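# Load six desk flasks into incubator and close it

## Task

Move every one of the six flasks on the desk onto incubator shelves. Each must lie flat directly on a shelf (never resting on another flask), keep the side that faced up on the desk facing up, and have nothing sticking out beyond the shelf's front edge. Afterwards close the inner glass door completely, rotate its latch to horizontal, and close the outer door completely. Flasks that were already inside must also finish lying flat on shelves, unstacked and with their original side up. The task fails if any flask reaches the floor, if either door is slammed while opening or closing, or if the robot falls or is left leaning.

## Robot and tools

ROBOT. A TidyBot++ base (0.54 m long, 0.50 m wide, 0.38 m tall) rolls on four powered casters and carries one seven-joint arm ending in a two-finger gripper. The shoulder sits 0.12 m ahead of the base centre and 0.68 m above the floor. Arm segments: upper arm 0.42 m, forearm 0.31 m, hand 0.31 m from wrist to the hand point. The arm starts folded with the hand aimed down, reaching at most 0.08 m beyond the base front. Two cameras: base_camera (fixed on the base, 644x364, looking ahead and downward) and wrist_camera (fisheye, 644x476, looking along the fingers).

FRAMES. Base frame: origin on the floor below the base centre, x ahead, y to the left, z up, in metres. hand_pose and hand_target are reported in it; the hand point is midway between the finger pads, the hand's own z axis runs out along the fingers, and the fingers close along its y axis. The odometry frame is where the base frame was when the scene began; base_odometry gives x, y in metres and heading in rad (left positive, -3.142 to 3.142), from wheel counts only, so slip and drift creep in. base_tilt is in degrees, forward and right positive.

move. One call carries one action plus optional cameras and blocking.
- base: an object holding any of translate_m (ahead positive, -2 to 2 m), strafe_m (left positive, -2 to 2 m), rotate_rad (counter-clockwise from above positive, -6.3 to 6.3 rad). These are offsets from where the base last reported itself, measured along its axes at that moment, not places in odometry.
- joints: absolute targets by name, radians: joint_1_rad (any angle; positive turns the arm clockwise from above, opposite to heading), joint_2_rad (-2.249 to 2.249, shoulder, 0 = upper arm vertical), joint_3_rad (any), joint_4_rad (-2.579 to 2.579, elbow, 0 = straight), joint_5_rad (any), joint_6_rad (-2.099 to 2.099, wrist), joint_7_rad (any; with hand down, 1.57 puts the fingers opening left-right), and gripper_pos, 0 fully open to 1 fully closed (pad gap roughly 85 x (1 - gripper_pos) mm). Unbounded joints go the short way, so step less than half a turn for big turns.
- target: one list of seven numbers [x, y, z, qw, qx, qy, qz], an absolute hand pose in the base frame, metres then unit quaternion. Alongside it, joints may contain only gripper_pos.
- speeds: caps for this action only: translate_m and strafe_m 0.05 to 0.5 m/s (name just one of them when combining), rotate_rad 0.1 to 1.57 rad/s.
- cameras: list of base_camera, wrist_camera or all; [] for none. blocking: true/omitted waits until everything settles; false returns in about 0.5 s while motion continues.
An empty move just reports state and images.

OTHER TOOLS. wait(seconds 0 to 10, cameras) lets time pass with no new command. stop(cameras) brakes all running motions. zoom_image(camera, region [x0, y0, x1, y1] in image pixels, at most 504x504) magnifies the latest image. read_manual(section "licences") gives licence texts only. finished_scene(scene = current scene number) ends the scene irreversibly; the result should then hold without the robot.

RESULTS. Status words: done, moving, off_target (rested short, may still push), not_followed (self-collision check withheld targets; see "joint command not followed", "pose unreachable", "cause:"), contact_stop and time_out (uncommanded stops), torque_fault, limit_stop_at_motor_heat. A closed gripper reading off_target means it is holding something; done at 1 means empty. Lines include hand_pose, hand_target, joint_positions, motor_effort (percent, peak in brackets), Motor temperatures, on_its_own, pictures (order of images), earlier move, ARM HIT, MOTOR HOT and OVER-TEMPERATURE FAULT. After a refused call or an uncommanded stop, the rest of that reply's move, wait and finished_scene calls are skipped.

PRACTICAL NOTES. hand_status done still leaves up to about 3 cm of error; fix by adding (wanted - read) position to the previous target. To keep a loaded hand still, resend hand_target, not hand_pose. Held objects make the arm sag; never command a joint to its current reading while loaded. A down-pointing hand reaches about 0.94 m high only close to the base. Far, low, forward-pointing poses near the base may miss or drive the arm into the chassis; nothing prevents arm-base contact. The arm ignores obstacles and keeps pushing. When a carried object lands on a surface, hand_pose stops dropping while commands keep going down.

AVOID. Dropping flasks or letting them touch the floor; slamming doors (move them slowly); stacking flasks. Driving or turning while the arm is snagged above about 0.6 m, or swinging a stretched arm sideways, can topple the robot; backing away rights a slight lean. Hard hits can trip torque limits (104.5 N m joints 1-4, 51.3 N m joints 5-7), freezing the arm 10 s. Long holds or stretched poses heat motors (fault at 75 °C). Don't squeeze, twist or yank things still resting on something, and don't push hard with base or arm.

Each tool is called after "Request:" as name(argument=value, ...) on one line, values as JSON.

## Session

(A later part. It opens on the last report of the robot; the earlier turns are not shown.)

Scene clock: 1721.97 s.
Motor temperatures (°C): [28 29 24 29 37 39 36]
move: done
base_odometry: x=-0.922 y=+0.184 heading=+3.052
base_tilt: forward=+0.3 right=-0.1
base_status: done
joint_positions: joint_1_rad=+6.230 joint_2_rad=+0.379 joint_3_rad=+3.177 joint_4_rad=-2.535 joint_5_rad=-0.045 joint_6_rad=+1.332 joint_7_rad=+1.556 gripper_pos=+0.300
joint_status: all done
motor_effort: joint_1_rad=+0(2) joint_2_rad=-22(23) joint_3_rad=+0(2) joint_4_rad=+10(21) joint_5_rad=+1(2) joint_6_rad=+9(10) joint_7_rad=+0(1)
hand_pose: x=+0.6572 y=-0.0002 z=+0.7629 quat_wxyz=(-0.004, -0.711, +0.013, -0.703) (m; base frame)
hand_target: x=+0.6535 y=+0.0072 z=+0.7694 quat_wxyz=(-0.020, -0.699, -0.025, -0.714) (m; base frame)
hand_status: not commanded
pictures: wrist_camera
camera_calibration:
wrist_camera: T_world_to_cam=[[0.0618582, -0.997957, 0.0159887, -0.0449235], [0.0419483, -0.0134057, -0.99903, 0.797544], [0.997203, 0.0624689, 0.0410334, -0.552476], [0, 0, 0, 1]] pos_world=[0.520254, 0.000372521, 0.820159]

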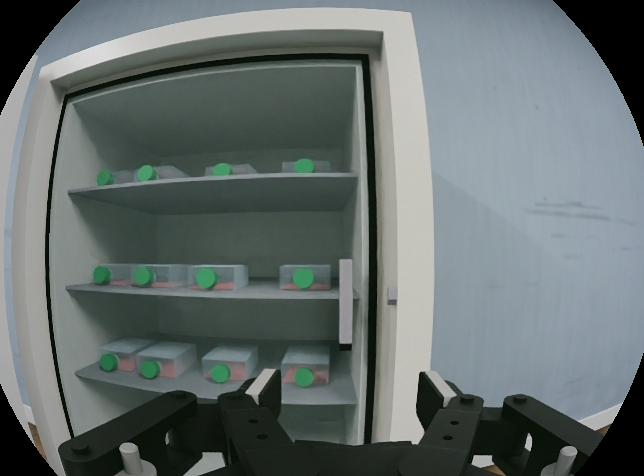

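Request:
move(base={"translate_m": 0.18}, speeds={"translate_m": 0.15}, cameras=["wrist_camera"])

Scene clock: 1727.07 s.
Motor temperatures (°C): [28 29 24 29 37 39 36]
move: done
base_odometry: x=-1.102 y=+0.201 heading=+3.052
base_tilt: forward=+0.3 right=-0.2
base_status: done
joint_positions: joint_1_rad=+6.230 joint_2_rad=+0.383 joint_3_rad=+3.177 joint_4_rad=-2.541 joint_5_rad=-0.045 joint_6_rad=+1.336 joint_7_rad=+1.558 gripper_pos=+0.300
joint_status: not commanded
motor_effort: joint_1_rad=+0(1) joint_2_rad=-22(24) joint_3_rad=-1(1) joint_4_rad=+9(11) joint_5_rad=+0(1) joint_6_rad=+8(9) joint_7_rad=+0(1)
hand_pose: x=+0.6556 y=-0.0003 z=+0.7599 quat_wxyz=(-0.005, -0.713, +0.012, -0.701) (m; base frame)
hand_target: x=+0.6535 y=+0.0072 z=+0.7694 quat_wxyz=(-0.020, -0.699, -0.025, -0.714) (m; base frame)
hand_status: not commanded
pictures: wrist_camera
camera_calibration:
wrist_camera: T_world_to_cam=[[0.0618443, -0.997914, 0.0185152, -0.0467691], [0.0361056, -0.0163017, -0.999215, 0.798604], [0.997433, 0.0624643, 0.0350221, -0.546294], [0, 0, 0, 1]] pos_world=[0.51895, 0.00047096, 0.817975]

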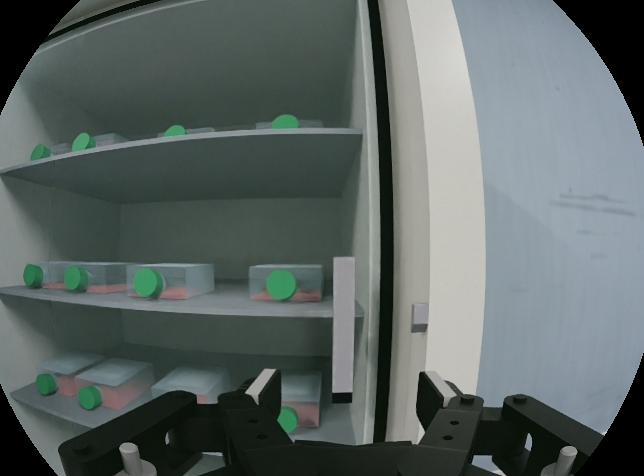

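Request:
move(base={"translate_m": 0.06, "strafe_m": 0.01}, speeds={"translate_m": 0.1}, cameras=["wrist_camera"])

Scene clock: 1729.57 s.
Motor temperatures (°C): [28 29 24 29 37 39 36]
move: done
base_odometry: x=-1.163 y=+0.196 heading=+3.052
base_tilt: forward=+0.3 right=-0.2
base_status: done
joint_positions: joint_1_rad=+6.230 joint_2_rad=+0.385 joint_3_rad=+3.177 joint_4_rad=-2.543 joint_5_rad=-0.045 joint_6_rad=+1.336 joint_7_rad=+1.558 gripper_pos=+0.300
joint_status: not commanded
motor_effort: joint_1_rad=+0(1) joint_2_rad=-22(24) joint_3_rad=+0(1) joint_4_rad=+10(11) joint_5_rad=+1(1) joint_6_rad=+8(9) joint_7_rad=+0(1)
hand_pose: x=+0.6551 y=-0.0003 z=+0.7582 quat_wxyz=(-0.005, -0.714, +0.012, -0.700) (m; base frame)
hand_target: x=+0.6535 y=+0.0072 z=+0.7694 quat_wxyz=(-0.020, -0.699, -0.025, -0.714) (m; base frame)
hand_status: not commanded
pictures: wrist_camera
camera_calibration:
wrist_camera: T_world_to_cam=[[0.0619017, -0.997911, 0.0184856, -0.0467383], [0.0324087, -0.0165017, -0.999338, 0.799331], [0.997556, 0.0624599, 0.0313195, -0.543088], [0, 0, 0, 1]] pos_world=[0.518748, 0.000470854, 0.816676]

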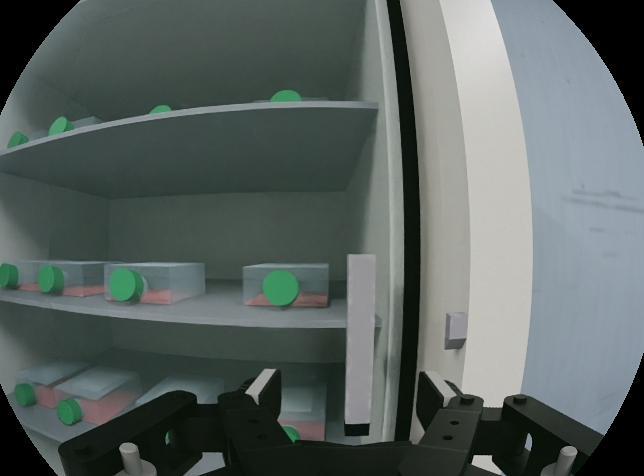

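Request:
move(base={"translate_m": 0.03, "strafe_m": -0.007}, speeds={"translate_m": 0.06}, cameras=["wrist_camera"])

Scene clock: 1732.20 s.
Motor temperatures (°C): [28 29 24 29 37 39 36]
move: done
base_odometry: x=-1.192 y=+0.206 heading=+3.052
base_tilt: forward=+0.3 right=-0.2
base_status: done
joint_positions: joint_1_rad=+6.230 joint_2_rad=+0.386 joint_3_rad=+3.177 joint_4_rad=-2.543 joint_5_rad=-0.045 joint_6_rad=+1.337 joint_7_rad=+1.558 gripper_pos=+0.300
joint_status: not commanded
motor_effort: joint_1_rad=+0(2) joint_2_rad=-22(23) joint_3_rad=+0(1) joint_4_rad=+9(11) joint_5_rad=+0(1) joint_6_rad=+8(9) joint_7_rad=+0(1)
hand_pose: x=+0.6550 y=-0.0003 z=+0.7578 quat_wxyz=(-0.005, -0.714, +0.012, -0.700) (m; base frame)
hand_target: x=+0.6535 y=+0.0072 z=+0.7694 quat_wxyz=(-0.020, -0.699, -0.025, -0.714) (m; base frame)
hand_status: not commanded
pictures: wrist_camera
camera_calibration:
wrist_camera: T_world_to_cam=[[0.0618151, -0.997916, 0.0185327, -0.0467263], [0.0316124, -0.0166014, -0.999362, 0.799464], [0.997587, 0.0623615, 0.0305203, -0.542441], [0, 0, 0, 1]] pos_world=[0.518747, 0.000470788, 0.816376]

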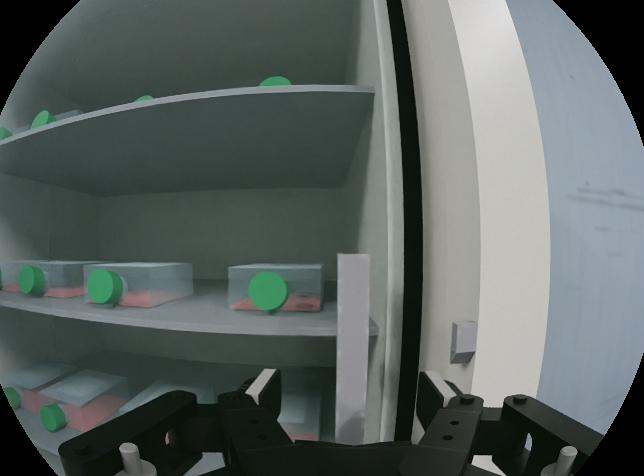

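Request:
move(base={"translate_m": 0.025}, speeds={"translate_m": 0.05}, cameras=[])

Request:
move(base={"translate_m": 0.015}, speeds={"translate_m": 0.05}, cameras=["wrist_camera"])

Scene clock: 1734.87 s.
Motor temperatures (°C): [28 29 24 29 37 39 36]
move: done
base_odometry: x=-1.217 y=+0.208 heading=+3.052
base_tilt: forward=+0.2 right=-0.1
base_status: done
joint_positions: joint_1_rad=+6.230 joint_2_rad=+0.386 joint_3_rad=+3.177 joint_4_rad=-2.544 joint_5_rad=-0.045 joint_6_rad=+1.337 joint_7_rad=+1.558 gripper_pos=+0.300
joint_status: not commanded
motor_effort: joint_1_rad=+0(2) joint_2_rad=-22(24) joint_3_rad=+0(2) joint_4_rad=+10(11) joint_5_rad=+0(1) joint_6_rad=+8(9) joint_7_rad=+0(0)
hand_pose: x=+0.6550 y=-0.0003 z=+0.7574 quat_wxyz=(-0.005, -0.715, +0.011, -0.699) (m; base frame)
hand_target: x=+0.6535 y=+0.0072 z=+0.7694 quat_wxyz=(-0.020, -0.699, -0.025, -0.714) (m; base frame)
hand_status: not commanded
pictures: none
No camera images: "cameras" was empty.

Scene clock: 1735.67 s.
Motor temperatures (°C): [28 29 24 29 37 39 36]
move: done
base_odometry: x=-1.232 y=+0.210 heading=+3.051
base_tilt: forward=+0.3 right=-0.1
base_status: done
joint_positions: joint_1_rad=+6.230 joint_2_rad=+0.387 joint_3_rad=+3.177 joint_4_rad=-2.544 joint_5_rad=-0.045 joint_6_rad=+1.337 joint_7_rad=+1.558 gripper_pos=+0.300
joint_status: not commanded
motor_effort: joint_1_rad=+0(1) joint_2_rad=-22(24) joint_3_rad=+0(2) joint_4_rad=+10(11) joint_5_rad=+1(1) joint_6_rad=+9(9) joint_7_rad=+0(0)
hand_pose: x=+0.6549 y=-0.0003 z=+0.7571 quat_wxyz=(-0.005, -0.715, +0.011, -0.699) (m; base frame)
hand_target: x=+0.6535 y=+0.0072 z=+0.7694 quat_wxyz=(-0.020, -0.699, -0.025, -0.714) (m; base frame)
hand_status: not commanded
pictures: wrist_camera
camera_calibration:
wrist_camera: T_world_to_cam=[[0.0618363, -0.997914, 0.018558, -0.0467424], [0.0304175, -0.0167007, -0.999398, 0.799617], [0.997623, 0.0623635, 0.0293213, -0.541365], [0, 0, 0, 1]] pos_world=[0.518646, 0.000470736, 0.815876]

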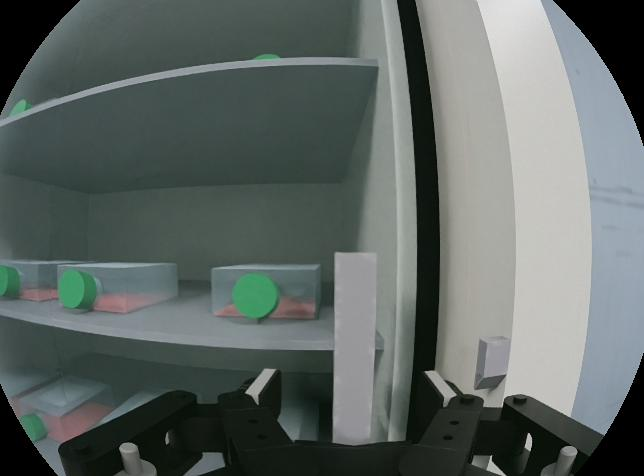

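Request:
move(base={"translate_m": 0.012}, speeds={"translate_m": 0.05}, cameras=[])

Request:
move(base={"translate_m": 0.012}, speeds={"translate_m": 0.05}, cameras=["wrist_camera"])

Scene clock: 1739.83 s.
Motor temperatures (°C): [28 29 24 29 37 39 36]
move: done
base_odometry: x=-1.244 y=+0.211 heading=+3.051
base_tilt: forward=+0.3 right=-0.2
base_status: done
joint_positions: joint_1_rad=+6.230 joint_2_rad=+0.388 joint_3_rad=+3.177 joint_4_rad=-2.544 joint_5_rad=-0.045 joint_6_rad=+1.337 joint_7_rad=+1.558 gripper_pos=+0.300
joint_status: not commanded
motor_effort: joint_1_rad=+0(1) joint_2_rad=-23(23) joint_3_rad=-1(1) joint_4_rad=+9(11) joint_5_rad=+0(1) joint_6_rad=+8(9) joint_7_rad=+0(1)
hand_pose: x=+0.6549 y=-0.0003 z=+0.7565 quat_wxyz=(-0.005, -0.715, +0.011, -0.699) (m; base frame)
hand_target: x=+0.6535 y=+0.0072 z=+0.7694 quat_wxyz=(-0.020, -0.699, -0.025, -0.714) (m; base frame)
hand_status: not commanded
pictures: none
No camera images: "cameras" was empty.

Scene clock: 1740.53 s.
Motor temperatures (°C): [28 29 24 29 37 39 36]
move: done
base_odometry: x=-1.256 y=+0.212 heading=+3.051
base_tilt: forward=+0.3 right=-0.1
base_status: done
joint_positions: joint_1_rad=+6.230 joint_2_rad=+0.379 joint_3_rad=+3.177 joint_4_rad=-2.574 joint_5_rad=-0.045 joint_6_rad=+1.357 joint_7_rad=+1.559 gripper_pos=+0.300
joint_status: not commanded
motor_effort: joint_1_rad=+1(2) joint_2_rad=-19(23) joint_3_rad=+1(3) joint_4_rad=+14(18) joint_5_rad=-1(2) joint_6_rad=+8(9) joint_7_rad=+0(1)
hand_pose: x=+0.6450 y=-0.0006 z=+0.7564 quat_wxyz=(-0.006, -0.715, +0.011, -0.699) (m; base frame)
hand_target: x=+0.6535 y=+0.0072 z=+0.7694 quat_wxyz=(-0.020, -0.699, -0.025, -0.714) (m; base frame)
hand_status: not commanded
pictures: wrist_camera
camera_calibration:
wrist_camera: T_world_to_cam=[[0.061834, -0.997893, 0.0196375, -0.0472127], [0.0284817, -0.017903, -0.999434, 0.800431], [0.99768, 0.0623583, 0.0273147, -0.530053], [0, 0, 0, 1]] pos_world=[0.508945, 0.000270105, 0.815383]

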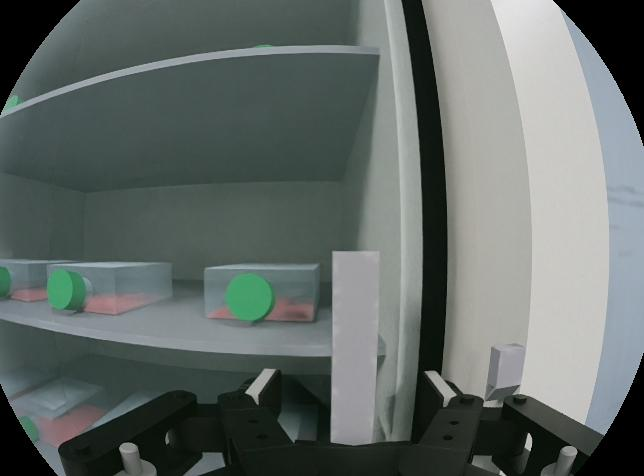

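Request:
move(base={"translate_m": -0.025, "strafe_m": -0.002}, speeds={"translate_m": 0.05}, joints={"gripper_pos": 0.6}, cameras=["wrist_camera"])

Scene clock: 1743.90 s.
Motor temperatures (°C): [28 29 24 29 37 39 36]
move: done
base_odometry: x=-1.231 y=+0.212 heading=+3.051
base_tilt: forward=+0.2 right=-0.2
base_status: done
joint_positions: joint_1_rad=+6.230 joint_2_rad=+0.384 joint_3_rad=+3.177 joint_4_rad=-2.558 joint_5_rad=-0.045 joint_6_rad=+1.357 joint_7_rad=+1.559 gripper_pos=+0.600
joint_status: all done
motor_effort: joint_1_rad=+0(3) joint_2_rad=-22(24) joint_3_rad=+0(2) joint_4_rad=+9(14) joint_5_rad=+0(2) joint_6_rad=+9(9) joint_7_rad=+0(0)
hand_pose: x=+0.6505 y=-0.0007 z=+0.7595 quat_wxyz=(-0.006, -0.712, +0.011, -0.702) (m; base frame)
hand_target: x=+0.6535 y=+0.0072 z=+0.7694 quat_wxyz=(-0.020, -0.699, -0.025, -0.714) (m; base frame)
hand_status: not commanded
pictures: wrist_camera
camera_calibration:
wrist_camera: T_world_to_cam=[[0.0613203, -0.997912, 0.0202927, -0.0478146], [0.0392937, -0.0179016, -0.999067, 0.79614], [0.997344, 0.0620605, 0.038114, -0.543544], [0, 0, 0, 1]] pos_world=[0.513749, 0.000270067, 0.817085]

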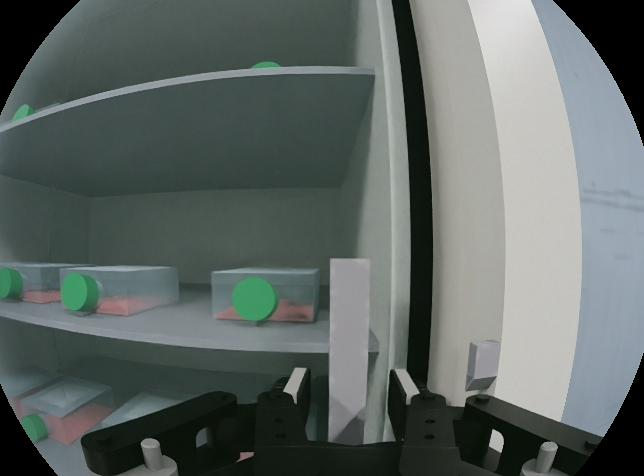

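Request:
move(joints={"gripper_pos": 0.78}, cameras=[])

Request:
move(joints={"gripper_pos": 0.88}, cameras=["wrist_camera"])

Scene clock: 1746.17 s.
Motor temperatures (°C): [28 29 24 29 37 39 36]
move: done
base_odometry: x=-1.231 y=+0.212 heading=+3.051
base_tilt: forward=+0.3 right=-0.2
base_status: not commanded
joint_positions: joint_1_rad=+6.230 joint_2_rad=+0.384 joint_3_rad=+3.177 joint_4_rad=-2.558 joint_5_rad=-0.045 joint_6_rad=+1.357 joint_7_rad=+1.559 gripper_pos=+0.780
joint_status: all done
motor_effort: joint_1_rad=+0(0) joint_2_rad=-21(22) joint_3_rad=+0(1) joint_4_rad=+9(10) joint_5_rad=+0(1) joint_6_rad=+8(9) joint_7_rad=+0(0)
hand_pose: x=+0.6505 y=-0.0007 z=+0.7595 quat_wxyz=(-0.006, -0.712, +0.011, -0.702) (m; base frame)
hand_target: x=+0.6535 y=+0.0072 z=+0.7694 quat_wxyz=(-0.020, -0.699, -0.025, -0.714) (m; base frame)
hand_status: not commanded
pictures: none
No camera images: "cameras" was empty.

Scene clock: 1746.70 s.
Motor temperatures (°C): [28 29 24 29 37 39 36]
move: done
base_odometry: x=-1.231 y=+0.212 heading=+3.051
base_tilt: forward=+0.3 right=-0.2
base_status: not commanded
joint_positions: joint_1_rad=+6.230 joint_2_rad=+0.384 joint_3_rad=+3.177 joint_4_rad=-2.559 joint_5_rad=-0.042 joint_6_rad=+1.358 joint_7_rad=+1.562 gripper_pos=+0.857
joint_status: all done
motor_effort: joint_1_rad=+1(6) joint_2_rad=-20(22) joint_3_rad=+1(4) joint_4_rad=+11(13) joint_5_rad=-1(5) joint_6_rad=+8(9) joint_7_rad=+0(1)
hand_pose: x=+0.6502 y=+0.0003 z=+0.7594 quat_wxyz=(-0.006, -0.712, +0.009, -0.702) (m; base frame)
hand_target: x=+0.6535 y=+0.0072 z=+0.7694 quat_wxyz=(-0.020, -0.699, -0.025, -0.714) (m; base frame)
hand_status: not commanded
pictures: wrist_camera
camera_calibration:
wrist_camera: T_world_to_cam=[[0.0641758, -0.997653, 0.0238908, -0.0513984], [0.0391596, -0.0214042, -0.999004, 0.796111], [0.99717, 0.0650474, 0.037694, -0.542779], [0, 0, 0, 1]] pos_world=[0.513366, 0.00106869, 0.817006]

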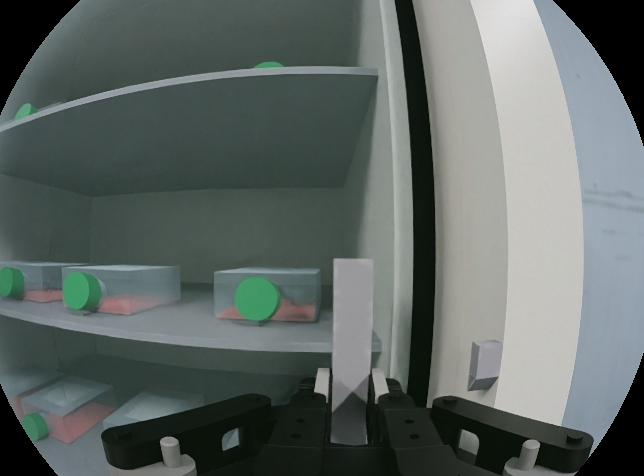

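Request:
move(joints={"joint_7_rad": 2.1}, cameras=["wrist_camera"])

Request:
move(joints={"joint_7_rad": 2.6}, cameras=["wrist_camera"])

Scene clock: 1749.50 s.
Motor temperatures (°C): [28 29 24 29 37 39 36]
move: done
base_odometry: x=-1.231 y=+0.212 heading=+3.051
base_tilt: forward=+0.2 right=-0.1
base_status: not commanded
joint_positions: joint_1_rad=+6.230 joint_2_rad=+0.384 joint_3_rad=+3.177 joint_4_rad=-2.559 joint_5_rad=-0.042 joint_6_rad=+1.358 joint_7_rad=+2.037 gripper_pos=+0.857
joint_status: all done
motor_effort: joint_1_rad=-1(1) joint_2_rad=-19(20) joint_3_rad=-1(1) joint_4_rad=+9(11) joint_5_rad=+1(1) joint_6_rad=+6(8) joint_7_rad=+0(1)
hand_pose: x=+0.6502 y=+0.0003 z=+0.7594 quat_wxyz=(-0.171, -0.694, -0.159, -0.681) (m; base frame)
hand_target: x=+0.6535 y=+0.0072 z=+0.7694 quat_wxyz=(-0.189, -0.673, -0.191, -0.689) (m; base frame)
hand_status: not commanded
pictures: wrist_camera
camera_calibration:
wrist_camera: T_world_to_cam=[[0.0728374, -0.876284, 0.476258, -0.400595], [0.0311297, -0.475296, -0.879275, 0.710549], [0.996858, 0.0788699, -0.00734094, -0.50845], [0, 0, 0, 1]] pos_world=[0.513911, 0.0267877, 0.811822]

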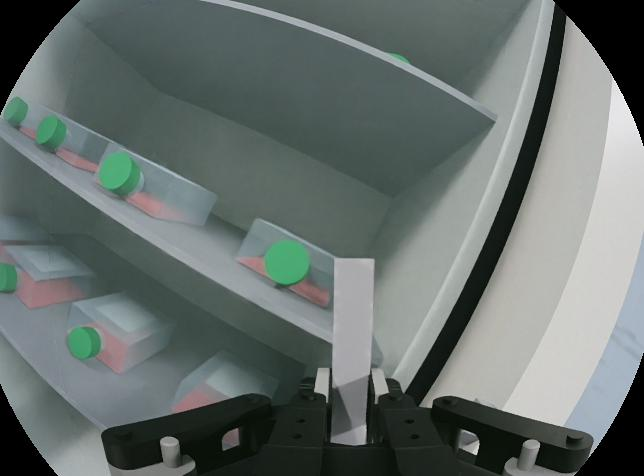

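Scene clock: 1750.77 s.
Motor temperatures (°C): [28 29 24 29 37 39 36]
move: done
base_odometry: x=-1.231 y=+0.212 heading=+3.051
base_tilt: forward=+0.2 right=-0.2
base_status: not commanded
joint_positions: joint_1_rad=+6.230 joint_2_rad=+0.384 joint_3_rad=+3.177 joint_4_rad=-2.559 joint_5_rad=-0.042 joint_6_rad=+1.359 joint_7_rad=+2.538 gripper_pos=+0.857
joint_status: all done
motor_effort: joint_1_rad=-1(1) joint_2_rad=-18(20) joint_3_rad=-1(3) joint_4_rad=+11(11) joint_5_rad=+2(2) joint_6_rad=+5(6) joint_7_rad=+0(1)
hand_pose: x=+0.6502 y=+0.0003 z=+0.7595 quat_wxyz=(-0.335, -0.633, -0.326, -0.618) (m; base frame)
hand_target: x=+0.6535 y=+0.0072 z=+0.7694 quat_wxyz=(-0.353, -0.605, -0.351, -0.621) (m; base frame)
hand_status: not commanded
pictures: wrist_camera
camera_calibration:
wrist_camera: T_world_to_cam=[[0.084557, -0.539576, 0.83768, -0.682858], [0.0280557, -0.839068, -0.543302, 0.457608], [0.996024, 0.0694417, -0.055811, -0.471049], [0, 0, 0, 1]] pos_world=[0.514078, 0.0482209, 0.794346]

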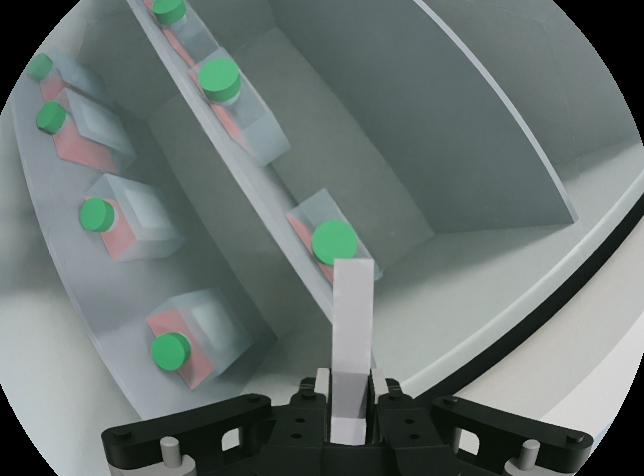

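Request:
move(joints={"joint_7_rad": 3.0}, cameras=[])

Request:
move(joints={"joint_7_rad": 3.19}, cameras=["wrist_camera"])

Scene clock: 1753.57 s.
Motor temperatures (°C): [28 29 24 29 37 39 36]
move: done
base_odometry: x=-1.231 y=+0.212 heading=+3.051
base_tilt: forward=+0.3 right=-0.1
base_status: not commanded
joint_positions: joint_1_rad=+6.230 joint_2_rad=+0.384 joint_3_rad=+3.177 joint_4_rad=-2.559 joint_5_rad=-0.042 joint_6_rad=+1.359 joint_7_rad=+2.939 gripper_pos=+0.857
joint_status: all done
motor_effort: joint_1_rad=-1(1) joint_2_rad=-18(19) joint_3_rad=-1(2) joint_4_rad=+12(13) joint_5_rad=+1(2) joint_6_rad=+5(6) joint_7_rad=+0(1)
hand_pose: x=+0.6501 y=+0.0003 z=+0.7596 quat_wxyz=(-0.451, -0.555, -0.445, -0.539) (m; base frame)
hand_target: x=+0.6535 y=+0.0072 z=+0.7694 quat_wxyz=(-0.470, -0.523, -0.465, -0.538) (m; base frame)
hand_status: not commanded
pictures: none
No camera images: "cameras" was empty.

Scene clock: 1754.20 s.
Motor temperatures (°C): [28 30 24 29 37 39 36]
move: done
base_odometry: x=-1.231 y=+0.212 heading=+3.051
base_tilt: forward=+0.3 right=-0.1
base_status: not commanded
joint_positions: joint_1_rad=+6.230 joint_2_rad=+0.384 joint_3_rad=+3.177 joint_4_rad=-2.559 joint_5_rad=-0.042 joint_6_rad=+1.360 joint_7_rad=+3.147 gripper_pos=+0.857
joint_status: all done
motor_effort: joint_1_rad=-1(1) joint_2_rad=-17(18) joint_3_rad=-1(2) joint_4_rad=+13(14) joint_5_rad=+2(2) joint_6_rad=+5(5) joint_7_rad=+1(1)
hand_pose: x=+0.6500 y=+0.0003 z=+0.7596 quat_wxyz=(-0.505, -0.506, -0.500, -0.489) (m; base frame)
hand_target: x=+0.6535 y=+0.0072 z=+0.7694 quat_wxyz=(-0.519, -0.477, -0.512, -0.491) (m; base frame)
hand_status: not commanded
pictures: wrist_camera
camera_calibration:
wrist_camera: T_world_to_cam=[[0.0984208, 0.0370687, 0.994454, -0.811254], [0.0321606, -0.998902, 0.0340516, 0.0165247], [0.994625, 0.0286309, -0.099505, -0.436796], [0, 0, 0, 1]] pos_world=[0.513761, 0.0590845, 0.762729]

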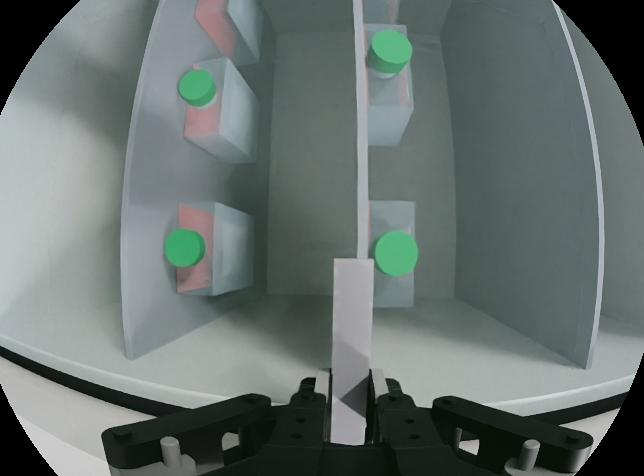

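Request:
move(joints={"gripper_pos": 0.5}, cameras=[])

Request:
move(base={"translate_m": -0.2}, speeds={"translate_m": 0.2}, cameras=[])

Request:
move(joints={"joint_7_rad": 1.6}, base={"translate_m": -0.1}, cameras=["wrist_camera"])

Request:
zoom_image(camera="wrist_camera", region=[260, 220, 440, 400])

Scene clock: 1757.53 s.
Motor temperatures (°C): [28 30 24 29 37 39 36]
move: done
base_odometry: x=-1.231 y=+0.212 heading=+3.051
base_tilt: forward=+0.2 right=-0.2
base_status: not commanded
joint_positions: joint_1_rad=+6.230 joint_2_rad=+0.388 joint_3_rad=+3.177 joint_4_rad=-2.555 joint_5_rad=-0.042 joint_6_rad=+1.360 joint_7_rad=+3.147 gripper_pos=+0.500
joint_status: all done
motor_effort: joint_1_rad=+0(1) joint_2_rad=-22(23) joint_3_rad=+0(1) joint_4_rad=+10(13) joint_5_rad=+0(2) joint_6_rad=+9(9) joint_7_rad=+0(1)
hand_pose: x=+0.6517 y=+0.0004 z=+0.7591 quat_wxyz=(-0.505, -0.506, -0.500, -0.489) (m; base frame)
hand_target: x=+0.6535 y=+0.0072 z=+0.7694 quat_wxyz=(-0.519, -0.477, -0.512, -0.491) (m; base frame)
hand_status: not commanded
pictures: none
No camera images: "cameras" was empty.

Scene clock: 1759.33 s.
Motor temperatures (°C): [28 30 24 29 37 39 36]
move: done
base_odometry: x=-1.032 y=+0.194 heading=+3.051
base_tilt: forward=+0.2 right=-0.2
base_status: done
joint_positions: joint_1_rad=+6.230 joint_2_rad=+0.389 joint_3_rad=+3.177 joint_4_rad=-2.555 joint_5_rad=-0.042 joint_6_rad=+1.360 joint_7_rad=+3.147 gripper_pos=+0.500
joint_status: not commanded
motor_effort: joint_1_rad=+0(1) joint_2_rad=-22(24) joint_3_rad=+0(2) joint_4_rad=+10(11) joint_5_rad=+1(1) joint_6_rad=+8(9) joint_7_rad=+0(1)
hand_pose: x=+0.6518 y=+0.0004 z=+0.7589 quat_wxyz=(-0.505, -0.506, -0.500, -0.489) (m; base frame)
hand_target: x=+0.6535 y=+0.0072 z=+0.7694 quat_wxyz=(-0.519, -0.477, -0.512, -0.491) (m; base frame)
hand_status: not commanded
pictures: none
No camera images: "cameras" was empty.

Scene clock: 1761.47 s.
Motor temperatures (°C): [28 30 24 29 37 39 36]
move: done
base_odometry: x=-0.932 y=+0.185 heading=+3.051
base_tilt: forward=+0.3 right=-0.2
base_status: done
joint_positions: joint_1_rad=+6.230 joint_2_rad=+0.389 joint_3_rad=+3.177 joint_4_rad=-2.555 joint_5_rad=-0.042 joint_6_rad=+1.360 joint_7_rad=+1.660 gripper_pos=+0.500
joint_status: all done
motor_effort: joint_1_rad=+0(1) joint_2_rad=-22(23) joint_3_rad=+0(1) joint_4_rad=+9(11) joint_5_rad=+0(1) joint_6_rad=+8(9) joint_7_rad=+0(1)
hand_pose: x=+0.6518 y=+0.0004 z=+0.7586 quat_wxyz=(-0.041, -0.711, -0.026, -0.701) (m; base frame)
hand_target: x=+0.6535 y=+0.0072 z=+0.7694 quat_wxyz=(-0.012, -0.699, -0.018, -0.714) (m; base frame)
hand_status: not commanded
pictures: wrist_camera
camera_calibration:
wrist_camera: T_world_to_cam=[[0.0656492, -0.99043, 0.121405, -0.126423], [0.0374104, -0.119139, -0.992173, 0.791298], [0.997141, 0.0696771, 0.029231, -0.538014], [0, 0, 0, 1]] pos_world=[0.515173, 0.00654853, 0.816179]

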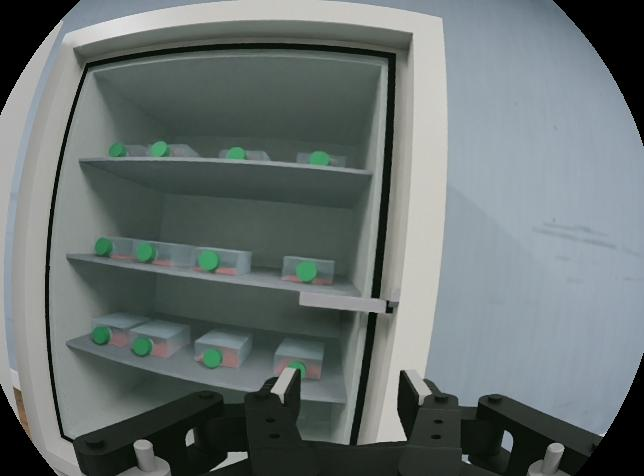

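Scaled by 2.800.

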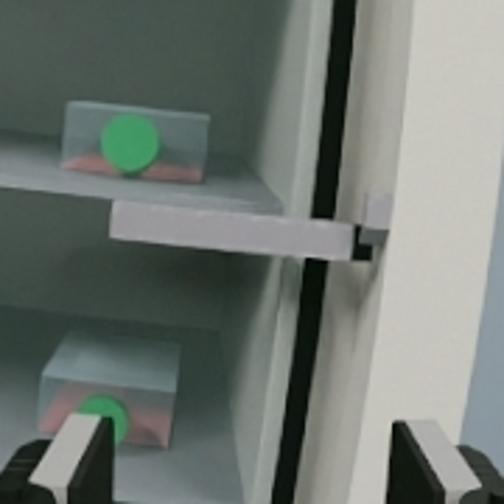

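Request:
move(base={"translate_m": -0.55}, joints={"joint_1_rad": -0.044, "joint_2_rad": -0.315, "joint_3_rad": 3.18, "joint_4_rad": -2.4, "joint_5_rad": 0.02, "joint_6_rad": 0.55, "joint_7_rad": 3.14, "gripper_pos": 1.0}, cameras=[])

Request:
move(base={"strafe_m": 0.95}, cameras=["wrist_camera"])

Scene clock: 1775.53 s.
Motor temperatures (°C): [28 30 24 29 37 39 36]
move: done
base_odometry: x=-0.384 y=+0.136 heading=+3.051
base_tilt: forward=+0.3 right=-0.1
base_status: done
joint_positions: joint_1_rad=+6.230 joint_2_rad=-0.304 joint_3_rad=+3.177 joint_4_rad=-2.421 joint_5_rad=-0.042 joint_6_rad=+0.607 joint_7_rad=+3.076 gripper_pos=+0.999
joint_status: all done
motor_effort: joint_1_rad=+0(2) joint_2_rad=-8(24) joint_3_rad=-1(2) joint_4_rad=+20(21) joint_5_rad=+0(2) joint_6_rad=+8(10) joint_7_rad=+0(1)
hand_pose: x=+0.5728 y=-0.0001 z=+0.9388 quat_wxyz=(-0.486, -0.513, -0.455, -0.542) (m; base frame)
hand_target: x=+0.5739 y=+0.0050 z=+0.9384 quat_wxyz=(-0.505, -0.486, -0.496, -0.512) (m; base frame)
hand_status: not commanded
pictures: none
No camera images: "cameras" was empty.

Scene clock: 1778.80 s.
Motor temperatures (°C): [28 30 24 29 37 39 36]
move: done
base_odometry: x=-0.470 y=-0.810 heading=+3.052
base_tilt: forward=+0.2 right=-0.1
base_status: done
joint_positions: joint_1_rad=+6.230 joint_2_rad=-0.304 joint_3_rad=+3.177 joint_4_rad=-2.420 joint_5_rad=-0.042 joint_6_rad=+0.604 joint_7_rad=+3.078 gripper_pos=+0.999
joint_status: not commanded
motor_effort: joint_1_rad=+0(1) joint_2_rad=-8(9) joint_3_rad=+0(2) joint_4_rad=+20(21) joint_5_rad=+0(1) joint_6_rad=+9(9) joint_7_rad=+0(1)
hand_pose: x=+0.5730 y=-0.0001 z=+0.9385 quat_wxyz=(-0.487, -0.512, -0.456, -0.541) (m; base frame)
hand_target: x=+0.5739 y=+0.0050 z=+0.9384 quat_wxyz=(-0.505, -0.486, -0.496, -0.512) (m; base frame)
hand_status: not commanded
pictures: wrist_camera
camera_calibration:
wrist_camera: T_world_to_cam=[[0.0264747, -0.0812259, 0.996344, -0.942109], [0.0524252, -0.995209, -0.0825264, 0.110246], [0.998274, 0.0544184, -0.0220896, -0.417112], [0, 0, 0, 1]] pos_world=[0.435554, 0.0558928, 0.938549]

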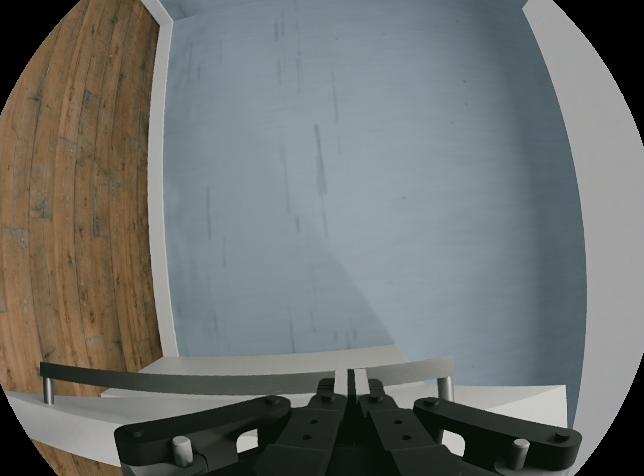

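Request:
move(base={"translate_m": 0.27}, speeds={"translate_m": 0.2}, cameras=["wrist_camera"])

Scene clock: 1785.13 s.
Motor temperatures (°C): [28 30 24 29 37 39 36]
move: done
base_odometry: x=-0.739 y=-0.786 heading=+3.052
base_tilt: forward=+0.3 right=-0.2
base_status: done
joint_positions: joint_1_rad=+6.230 joint_2_rad=-0.306 joint_3_rad=+3.177 joint_4_rad=-2.418 joint_5_rad=-0.042 joint_6_rad=+0.603 joint_7_rad=+3.078 gripper_pos=+0.999
joint_status: not commanded
motor_effort: joint_1_rad=+0(0) joint_2_rad=-8(10) joint_3_rad=+0(1) joint_4_rad=+21(21) joint_5_rad=+0(1) joint_6_rad=+8(9) joint_7_rad=+0(1)
hand_pose: x=+0.5730 y=-0.0001 z=+0.9402 quat_wxyz=(-0.487, -0.512, -0.456, -0.541) (m; base frame)
hand_target: x=+0.5739 y=+0.0050 z=+0.9384 quat_wxyz=(-0.505, -0.486, -0.496, -0.512) (m; base frame)
hand_status: not commanded
pictures: wrist_camera
camera_calibration:
wrist_camera: T_world_to_cam=[[0.0239823, -0.081261, 0.996404, -0.942372], [0.0526332, -0.995206, -0.0824301, 0.110173], [0.998326, 0.0544208, -0.0195903, -0.419441], [0, 0, 0, 1]] pos_world=[0.43554, 0.0558926, 0.939849]

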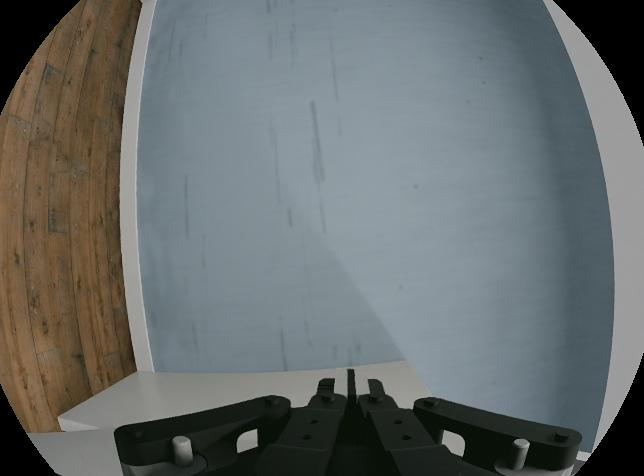

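Request:
move(cameras=["base_camera"])

Scene clock: 1786.90 s.
Motor temperatures (°C): [28 30 24 29 37 39 36]
base_odometry: x=-0.739 y=-0.786 heading=+3.052
base_tilt: forward=+0.2 right=-0.1
base_status: done
joint_positions: joint_1_rad=+6.230 joint_2_rad=-0.306 joint_3_rad=+3.177 joint_4_rad=-2.418 joint_5_rad=-0.042 joint_6_rad=+0.603 joint_7_rad=+3.078 gripper_pos=+0.999
joint_status: not commanded
motor_effort: joint_1_rad=+0(0) joint_2_rad=-7(10) joint_3_rad=+0(1) joint_4_rad=+20(21) joint_5_rad=+1(1) joint_6_rad=+8(9) joint_7_rad=+0(1)
hand_pose: x=+0.5730 y=-0.0001 z=+0.9402 quat_wxyz=(-0.487, -0.512, -0.456, -0.541) (m; base frame)
hand_target: x=+0.5739 y=+0.0050 z=+0.9384 quat_wxyz=(-0.505, -0.486, -0.496, -0.512) (m; base frame)
hand_status: not commanded
pictures: base_camera

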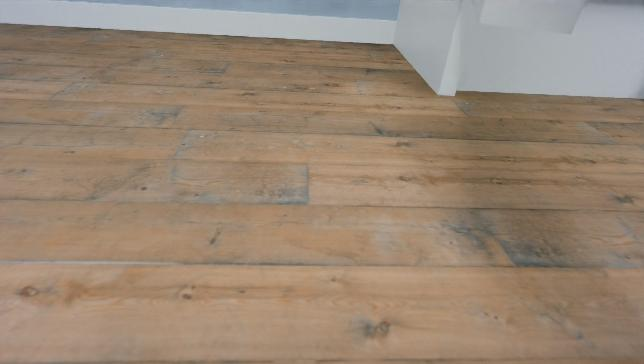

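Request:
zoom_image(camera="base_camera", region=[380, 0, 644, 120])

Scaled by 1.909.

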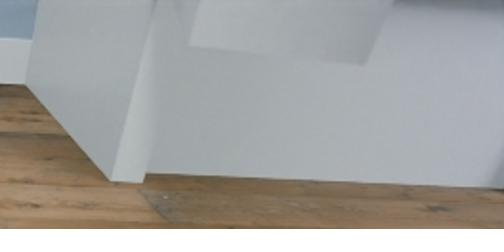

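Request:
move(joints={"joint_7_rad": 1.6}, cameras=["wrist_camera"])

Scene clock: 1802.20 s.
Motor temperatures (°C): [28 29 24 29 37 39 36]
move: done
base_odometry: x=-0.739 y=-0.786 heading=+3.052
base_tilt: forward=+0.3 right=-0.2
base_status: not commanded
joint_positions: joint_1_rad=+6.230 joint_2_rad=-0.306 joint_3_rad=+3.177 joint_4_rad=-2.418 joint_5_rad=-0.042 joint_6_rad=+0.603 joint_7_rad=+1.660 gripper_pos=+0.999
joint_status: all done
motor_effort: joint_1_rad=+0(0) joint_2_rad=-8(8) joint_3_rad=+0(2) joint_4_rad=+20(21) joint_5_rad=+1(1) joint_6_rad=+9(9) joint_7_rad=+0(1)
hand_pose: x=+0.5730 y=-0.0001 z=+0.9402 quat_wxyz=(-0.017, -0.685, -0.013, -0.728) (m; base frame)
hand_target: x=+0.5739 y=+0.0050 z=+0.9384 quat_wxyz=(-0.006, -0.694, -0.018, -0.720) (m; base frame)
hand_status: not commanded
pictures: wrist_camera
camera_calibration:
wrist_camera: T_world_to_cam=[[0.0750879, -0.994278, 0.0759785, -0.106453], [0.113056, -0.0672139, -0.991313, 0.930206], [0.990747, 0.0830254, 0.107362, -0.534494], [0, 0, 0, 1]] pos_world=[0.432377, 0.0010555, 0.987597]

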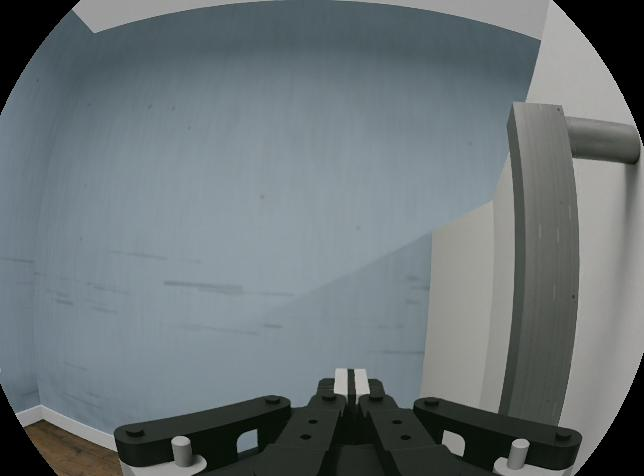

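Request:
zoom_image(camera="wrist_camera", region=[480, 200, 644, 320])

Request:
move(base={"strafe_m": 0.06}, speeds={"strafe_m": 0.15}, cameras=["wrist_camera"])

Request:
zoom_image(camera="wrist_camera", region=[480, 200, 644, 320])

Scaled by 3.073.

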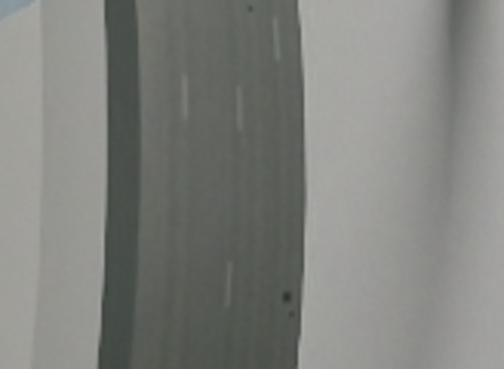

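Scene clock: 1809.90 s.
Motor temperatures (°C): [28 29 24 29 37 39 36]
move: done
base_odometry: x=-0.744 y=-0.846 heading=+3.052
base_tilt: forward=+0.3 right=-0.1
base_status: done
joint_positions: joint_1_rad=+6.230 joint_2_rad=-0.306 joint_3_rad=+3.177 joint_4_rad=-2.418 joint_5_rad=-0.042 joint_6_rad=+0.602 joint_7_rad=+1.660 gripper_pos=+0.999
joint_status: not commanded
motor_effort: joint_1_rad=+0(1) joint_2_rad=-7(8) joint_3_rad=-1(2) joint_4_rad=+20(21) joint_5_rad=+0(1) joint_6_rad=+8(9) joint_7_rad=+0(0)
hand_pose: x=+0.5730 y=-0.0002 z=+0.9400 quat_wxyz=(-0.017, -0.685, -0.013, -0.728) (m; base frame)
hand_target: x=+0.5739 y=+0.0050 z=+0.9384 quat_wxyz=(-0.006, -0.694, -0.018, -0.720) (m; base frame)
hand_status: not commanded
pictures: wrist_camera
camera_calibration:
wrist_camera: T_world_to_cam=[[0.0750242, -0.994286, 0.075933, -0.106373], [0.112544, -0.0672183, -0.991371, 0.930385], [0.99081, 0.0829226, 0.106858, -0.534012], [0, 0, 0, 1]] pos_world=[0.432376, 0.00105547, 0.987497]

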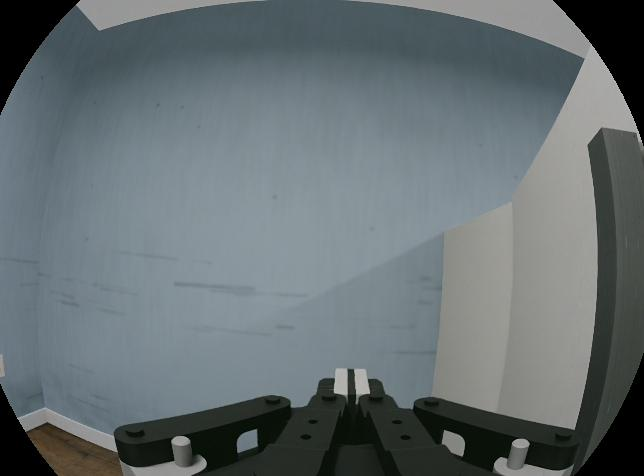

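Scaled by 3.073.

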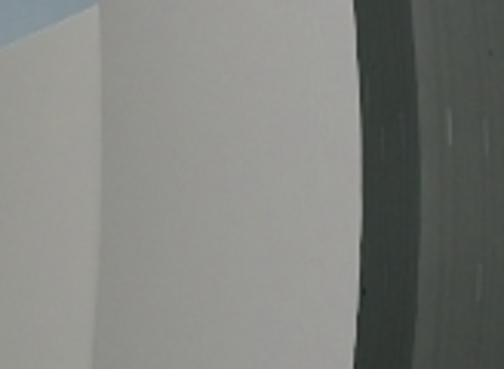

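Request:
move(base={"translate_m": 0.016, "strafe_m": -0.05}, speeds={"strafe_m": 0.15}, joints={"joint_7_rad": 3.14}, cameras=[])

Request:
move(base={"strafe_m": -0.055}, speeds={"strafe_m": 0.08}, cameras=["wrist_camera"])

Scene clock: 1822.17 s.
Motor temperatures (°C): [28 29 24 29 37 39 36]
move: done
base_odometry: x=-0.756 y=-0.795 heading=+3.052
base_tilt: forward=+0.3 right=-0.2
base_status: done
joint_positions: joint_1_rad=+6.230 joint_2_rad=-0.306 joint_3_rad=+3.177 joint_4_rad=-2.417 joint_5_rad=-0.042 joint_6_rad=+0.601 joint_7_rad=+3.080 gripper_pos=+0.999
joint_status: all done
motor_effort: joint_1_rad=+0(1) joint_2_rad=-8(10) joint_3_rad=+0(2) joint_4_rad=+20(21) joint_5_rad=+0(1) joint_6_rad=+8(9) joint_7_rad=+0(1)
hand_pose: x=+0.5730 y=-0.0002 z=+0.9398 quat_wxyz=(-0.487, -0.512, -0.456, -0.540) (m; base frame)
hand_target: x=+0.5739 y=+0.0050 z=+0.9384 quat_wxyz=(-0.505, -0.486, -0.496, -0.512) (m; base frame)
hand_status: not commanded
pictures: none
No camera images: "cameras" was empty.

Scene clock: 1823.40 s.
Motor temperatures (°C): [28 29 24 29 37 39 36]
move: done
base_odometry: x=-0.751 y=-0.740 heading=+3.052
base_tilt: forward=+0.3 right=-0.2
base_status: done
joint_positions: joint_1_rad=+6.230 joint_2_rad=-0.306 joint_3_rad=+3.177 joint_4_rad=-2.417 joint_5_rad=-0.042 joint_6_rad=+0.600 joint_7_rad=+3.080 gripper_pos=+0.999
joint_status: not commanded
motor_effort: joint_1_rad=+0(1) joint_2_rad=-8(9) joint_3_rad=+0(2) joint_4_rad=+20(21) joint_5_rad=+0(1) joint_6_rad=+9(9) joint_7_rad=+0(0)
hand_pose: x=+0.5730 y=-0.0002 z=+0.9398 quat_wxyz=(-0.487, -0.512, -0.457, -0.540) (m; base frame)
hand_target: x=+0.5739 y=+0.0050 z=+0.9384 quat_wxyz=(-0.505, -0.486, -0.496, -0.512) (m; base frame)
hand_status: not commanded
pictures: wrist_camera
camera_calibration:
wrist_camera: T_world_to_cam=[[0.0257737, -0.0796602, 0.996489, -0.943132], [0.0523096, -0.995347, -0.0809219, 0.108797], [0.998298, 0.0542116, -0.0214868, -0.417644], [0, 0, 0, 1]] pos_world=[0.43555, 0.0558019, 0.93965]

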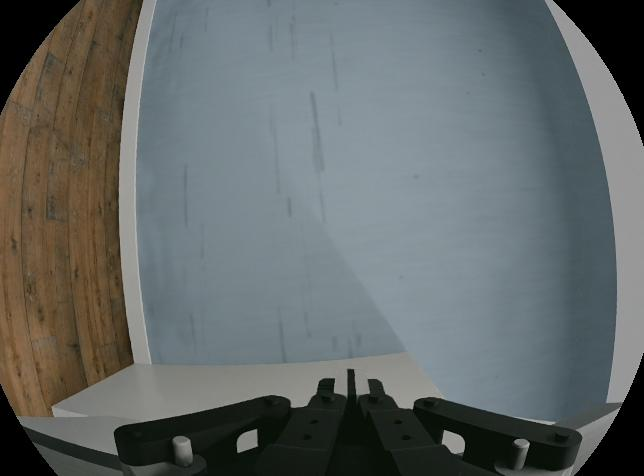

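Request:
move(base={"translate_m": -0.013, "strafe_m": -0.106}, speeds={"strafe_m": 0.12}, cameras=["wrist_camera"])

Scene clock: 1826.63 s.
Motor temperatures (°C): [28 29 24 29 37 39 36]
move: done
base_odometry: x=-0.729 y=-0.636 heading=+3.053
base_tilt: forward=+0.2 right=-0.1
base_status: done
joint_positions: joint_1_rad=+6.232 joint_2_rad=-0.311 joint_3_rad=+3.175 joint_4_rad=-2.412 joint_5_rad=-0.034 joint_6_rad=+0.600 joint_7_rad=+3.082 gripper_pos=+0.999
joint_status: not commanded
motor_effort: joint_1_rad=+0(7) joint_2_rad=-7(9) joint_3_rad=+0(8) joint_4_rad=+21(25) joint_5_rad=+0(3) joint_6_rad=+8(9) joint_7_rad=+0(1)
hand_pose: x=+0.5723 y=+0.0013 z=+0.9452 quat_wxyz=(-0.491, -0.506, -0.458, -0.542) (m; base frame)
hand_target: x=+0.5739 y=+0.0050 z=+0.9384 quat_wxyz=(-0.505, -0.486, -0.496, -0.512) (m; base frame)
hand_status: not commanded
pictures: wrist_camera
camera_calibration:
wrist_camera: T_world_to_cam=[[0.0158253, -0.0699392, 0.997426, -0.943642], [0.0570893, -0.99586, -0.0707352, 0.0984203], [0.998244, 0.0580617, -0.011767, -0.426129], [0, 0, 0, 1]] pos_world=[0.434695, 0.0567572, 0.94316]

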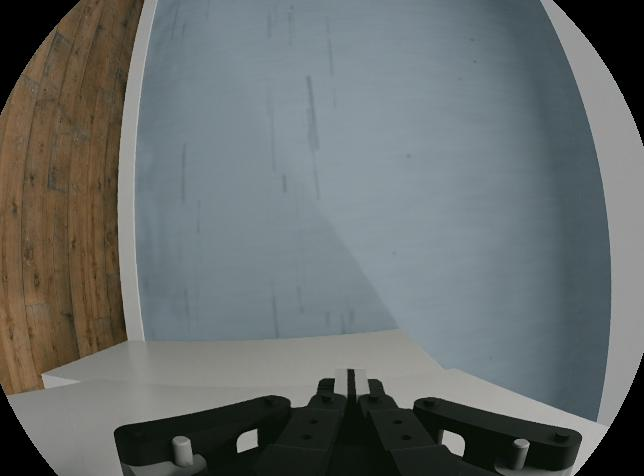

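Request:
move(base={"translate_m": -0.005, "strafe_m": -0.106}, speeds={"strafe_m": 0.12}, cameras=["wrist_camera"])

Scene clock: 1829.47 s.
Motor temperatures (°C): [28 29 24 29 37 39 36]
move: done
base_odometry: x=-0.714 y=-0.531 heading=+3.052
base_tilt: forward=+0.3 right=-0.1
base_status: done
joint_positions: joint_1_rad=+6.230 joint_2_rad=-0.311 joint_3_rad=+3.171 joint_4_rad=-2.412 joint_5_rad=-0.030 joint_6_rad=+0.599 joint_7_rad=+3.083 gripper_pos=+0.999
joint_status: not commanded
motor_effort: joint_1_rad=+0(7) joint_2_rad=-8(10) joint_3_rad=+0(8) joint_4_rad=+20(22) joint_5_rad=+1(4) joint_6_rad=+9(9) joint_7_rad=+0(1)
hand_pose: x=+0.5722 y=+0.0050 z=+0.9450 quat_wxyz=(-0.490, -0.503, -0.461, -0.542) (m; base frame)
hand_target: x=+0.5739 y=+0.0050 z=+0.9384 quat_wxyz=(-0.505, -0.486, -0.496, -0.512) (m; base frame)
hand_status: not commanded
pictures: wrist_camera
camera_calibration:
wrist_camera: T_world_to_cam=[[0.0169231, -0.0646608, 0.997764, -0.944066], [0.0648699, -0.995733, -0.0656295, 0.0928325], [0.99775, 0.0658355, -0.0126564, -0.425209], [0, 0, 0, 1]] pos_world=[0.434207, 0.0593862, 0.942665]

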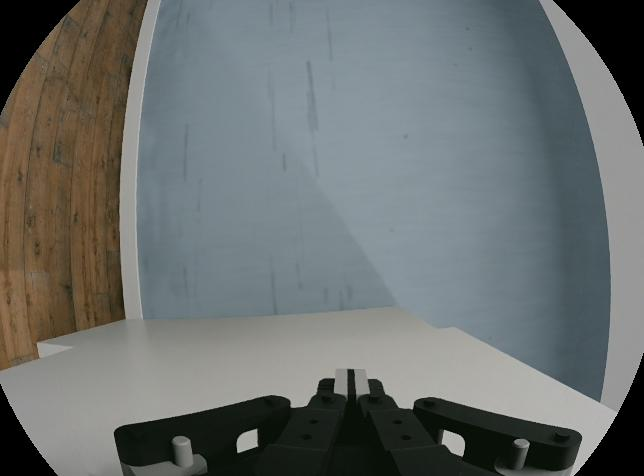

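Request:
move(base={"translate_m": 0.063, "strafe_m": -0.17}, speeds={"strafe_m": 0.12}, cameras=["wrist_camera"])

Scene clock: 1833.67 s.
Motor temperatures (°C): [28 29 24 29 37 39 36]
move: done
base_odometry: x=-0.762 y=-0.355 heading=+3.052
base_tilt: forward=+0.3 right=-0.2
base_status: done
joint_positions: joint_1_rad=+6.241 joint_2_rad=-0.305 joint_3_rad=+3.182 joint_4_rad=-2.398 joint_5_rad=-0.027 joint_6_rad=+0.592 joint_7_rad=+3.086 gripper_pos=+0.999
joint_status: not commanded
motor_effort: joint_1_rad=+0(8) joint_2_rad=-8(17) joint_3_rad=-1(8) joint_4_rad=+21(36) joint_5_rad=+1(5) joint_6_rad=+8(10) joint_7_rad=+0(2)
hand_pose: x=+0.5761 y=-0.0047 z=+0.9479 quat_wxyz=(-0.496, -0.507, -0.457, -0.537) (m; base frame)
hand_target: x=+0.5739 y=+0.0050 z=+0.9384 quat_wxyz=(-0.505, -0.486, -0.496, -0.512) (m; base frame)
hand_status: not commanded
pictures: wrist_camera
camera_calibration:
wrist_camera: T_world_to_cam=[[0.0154976, -0.061779, 0.99797, -0.947024], [0.0453453, -0.997019, -0.0624244, 0.0912497], [0.998851, 0.0462207, -0.01265, -0.42914], [0, 0, 0, 1]] pos_world=[0.439186, 0.0523067, 0.945369]

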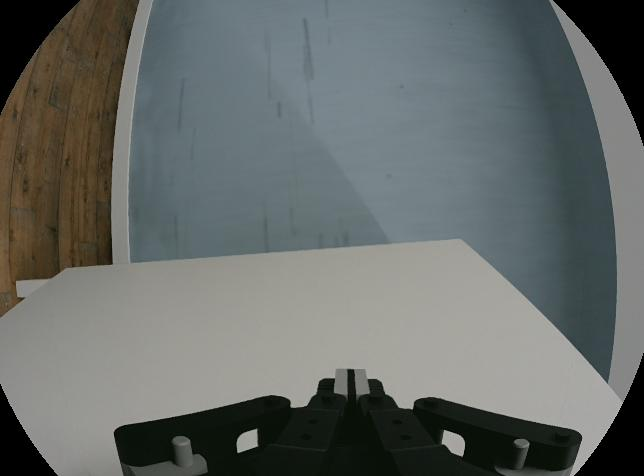

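Request:
move(base={"translate_m": 0.116, "strafe_m": -0.151}, speeds={"strafe_m": 0.11}, cameras=["wrist_camera"])

Scene clock: 1837.70 s.
Motor temperatures (°C): [28 29 24 29 37 39 36]
move: done
base_odometry: x=-0.864 y=-0.195 heading=+3.053
base_tilt: forward=+0.2 right=-0.2
base_status: done
joint_positions: joint_1_rad=+6.236 joint_2_rad=-0.306 joint_3_rad=+3.176 joint_4_rad=-2.398 joint_5_rad=-0.027 joint_6_rad=+0.592 joint_7_rad=+3.086 gripper_pos=+0.999
joint_status: not commanded
motor_effort: joint_1_rad=+0(5) joint_2_rad=-8(10) joint_3_rad=+0(6) joint_4_rad=+21(22) joint_5_rad=+1(3) joint_6_rad=+8(9) joint_7_rad=+0(1)
hand_pose: x=+0.5758 y=+0.0002 z=+0.9482 quat_wxyz=(-0.494, -0.504, -0.460, -0.539) (m; base frame)
hand_target: x=+0.5739 y=+0.0050 z=+0.9384 quat_wxyz=(-0.505, -0.486, -0.496, -0.512) (m; base frame)
hand_status: not commanded
pictures: wrist_camera
camera_calibration:
wrist_camera: T_world_to_cam=[[0.0153019, -0.0597659, 0.998095, -0.94704], [0.0552897, -0.996634, -0.0605261, 0.088621], [0.998353, 0.0561106, -0.0119459, -0.429407], [0, 0, 0, 1]] pos_world=[0.438291, 0.0558163, 0.94547]

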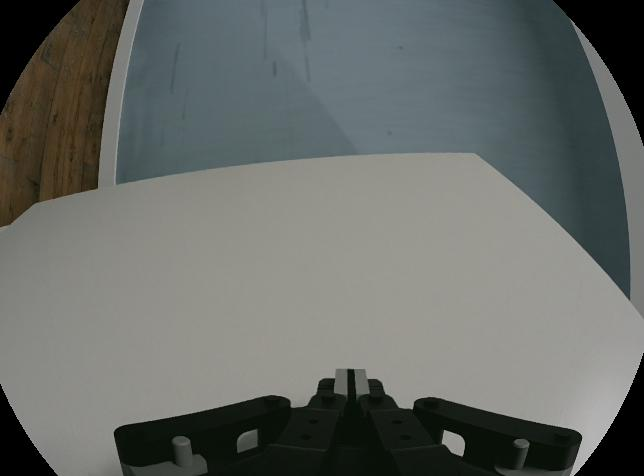

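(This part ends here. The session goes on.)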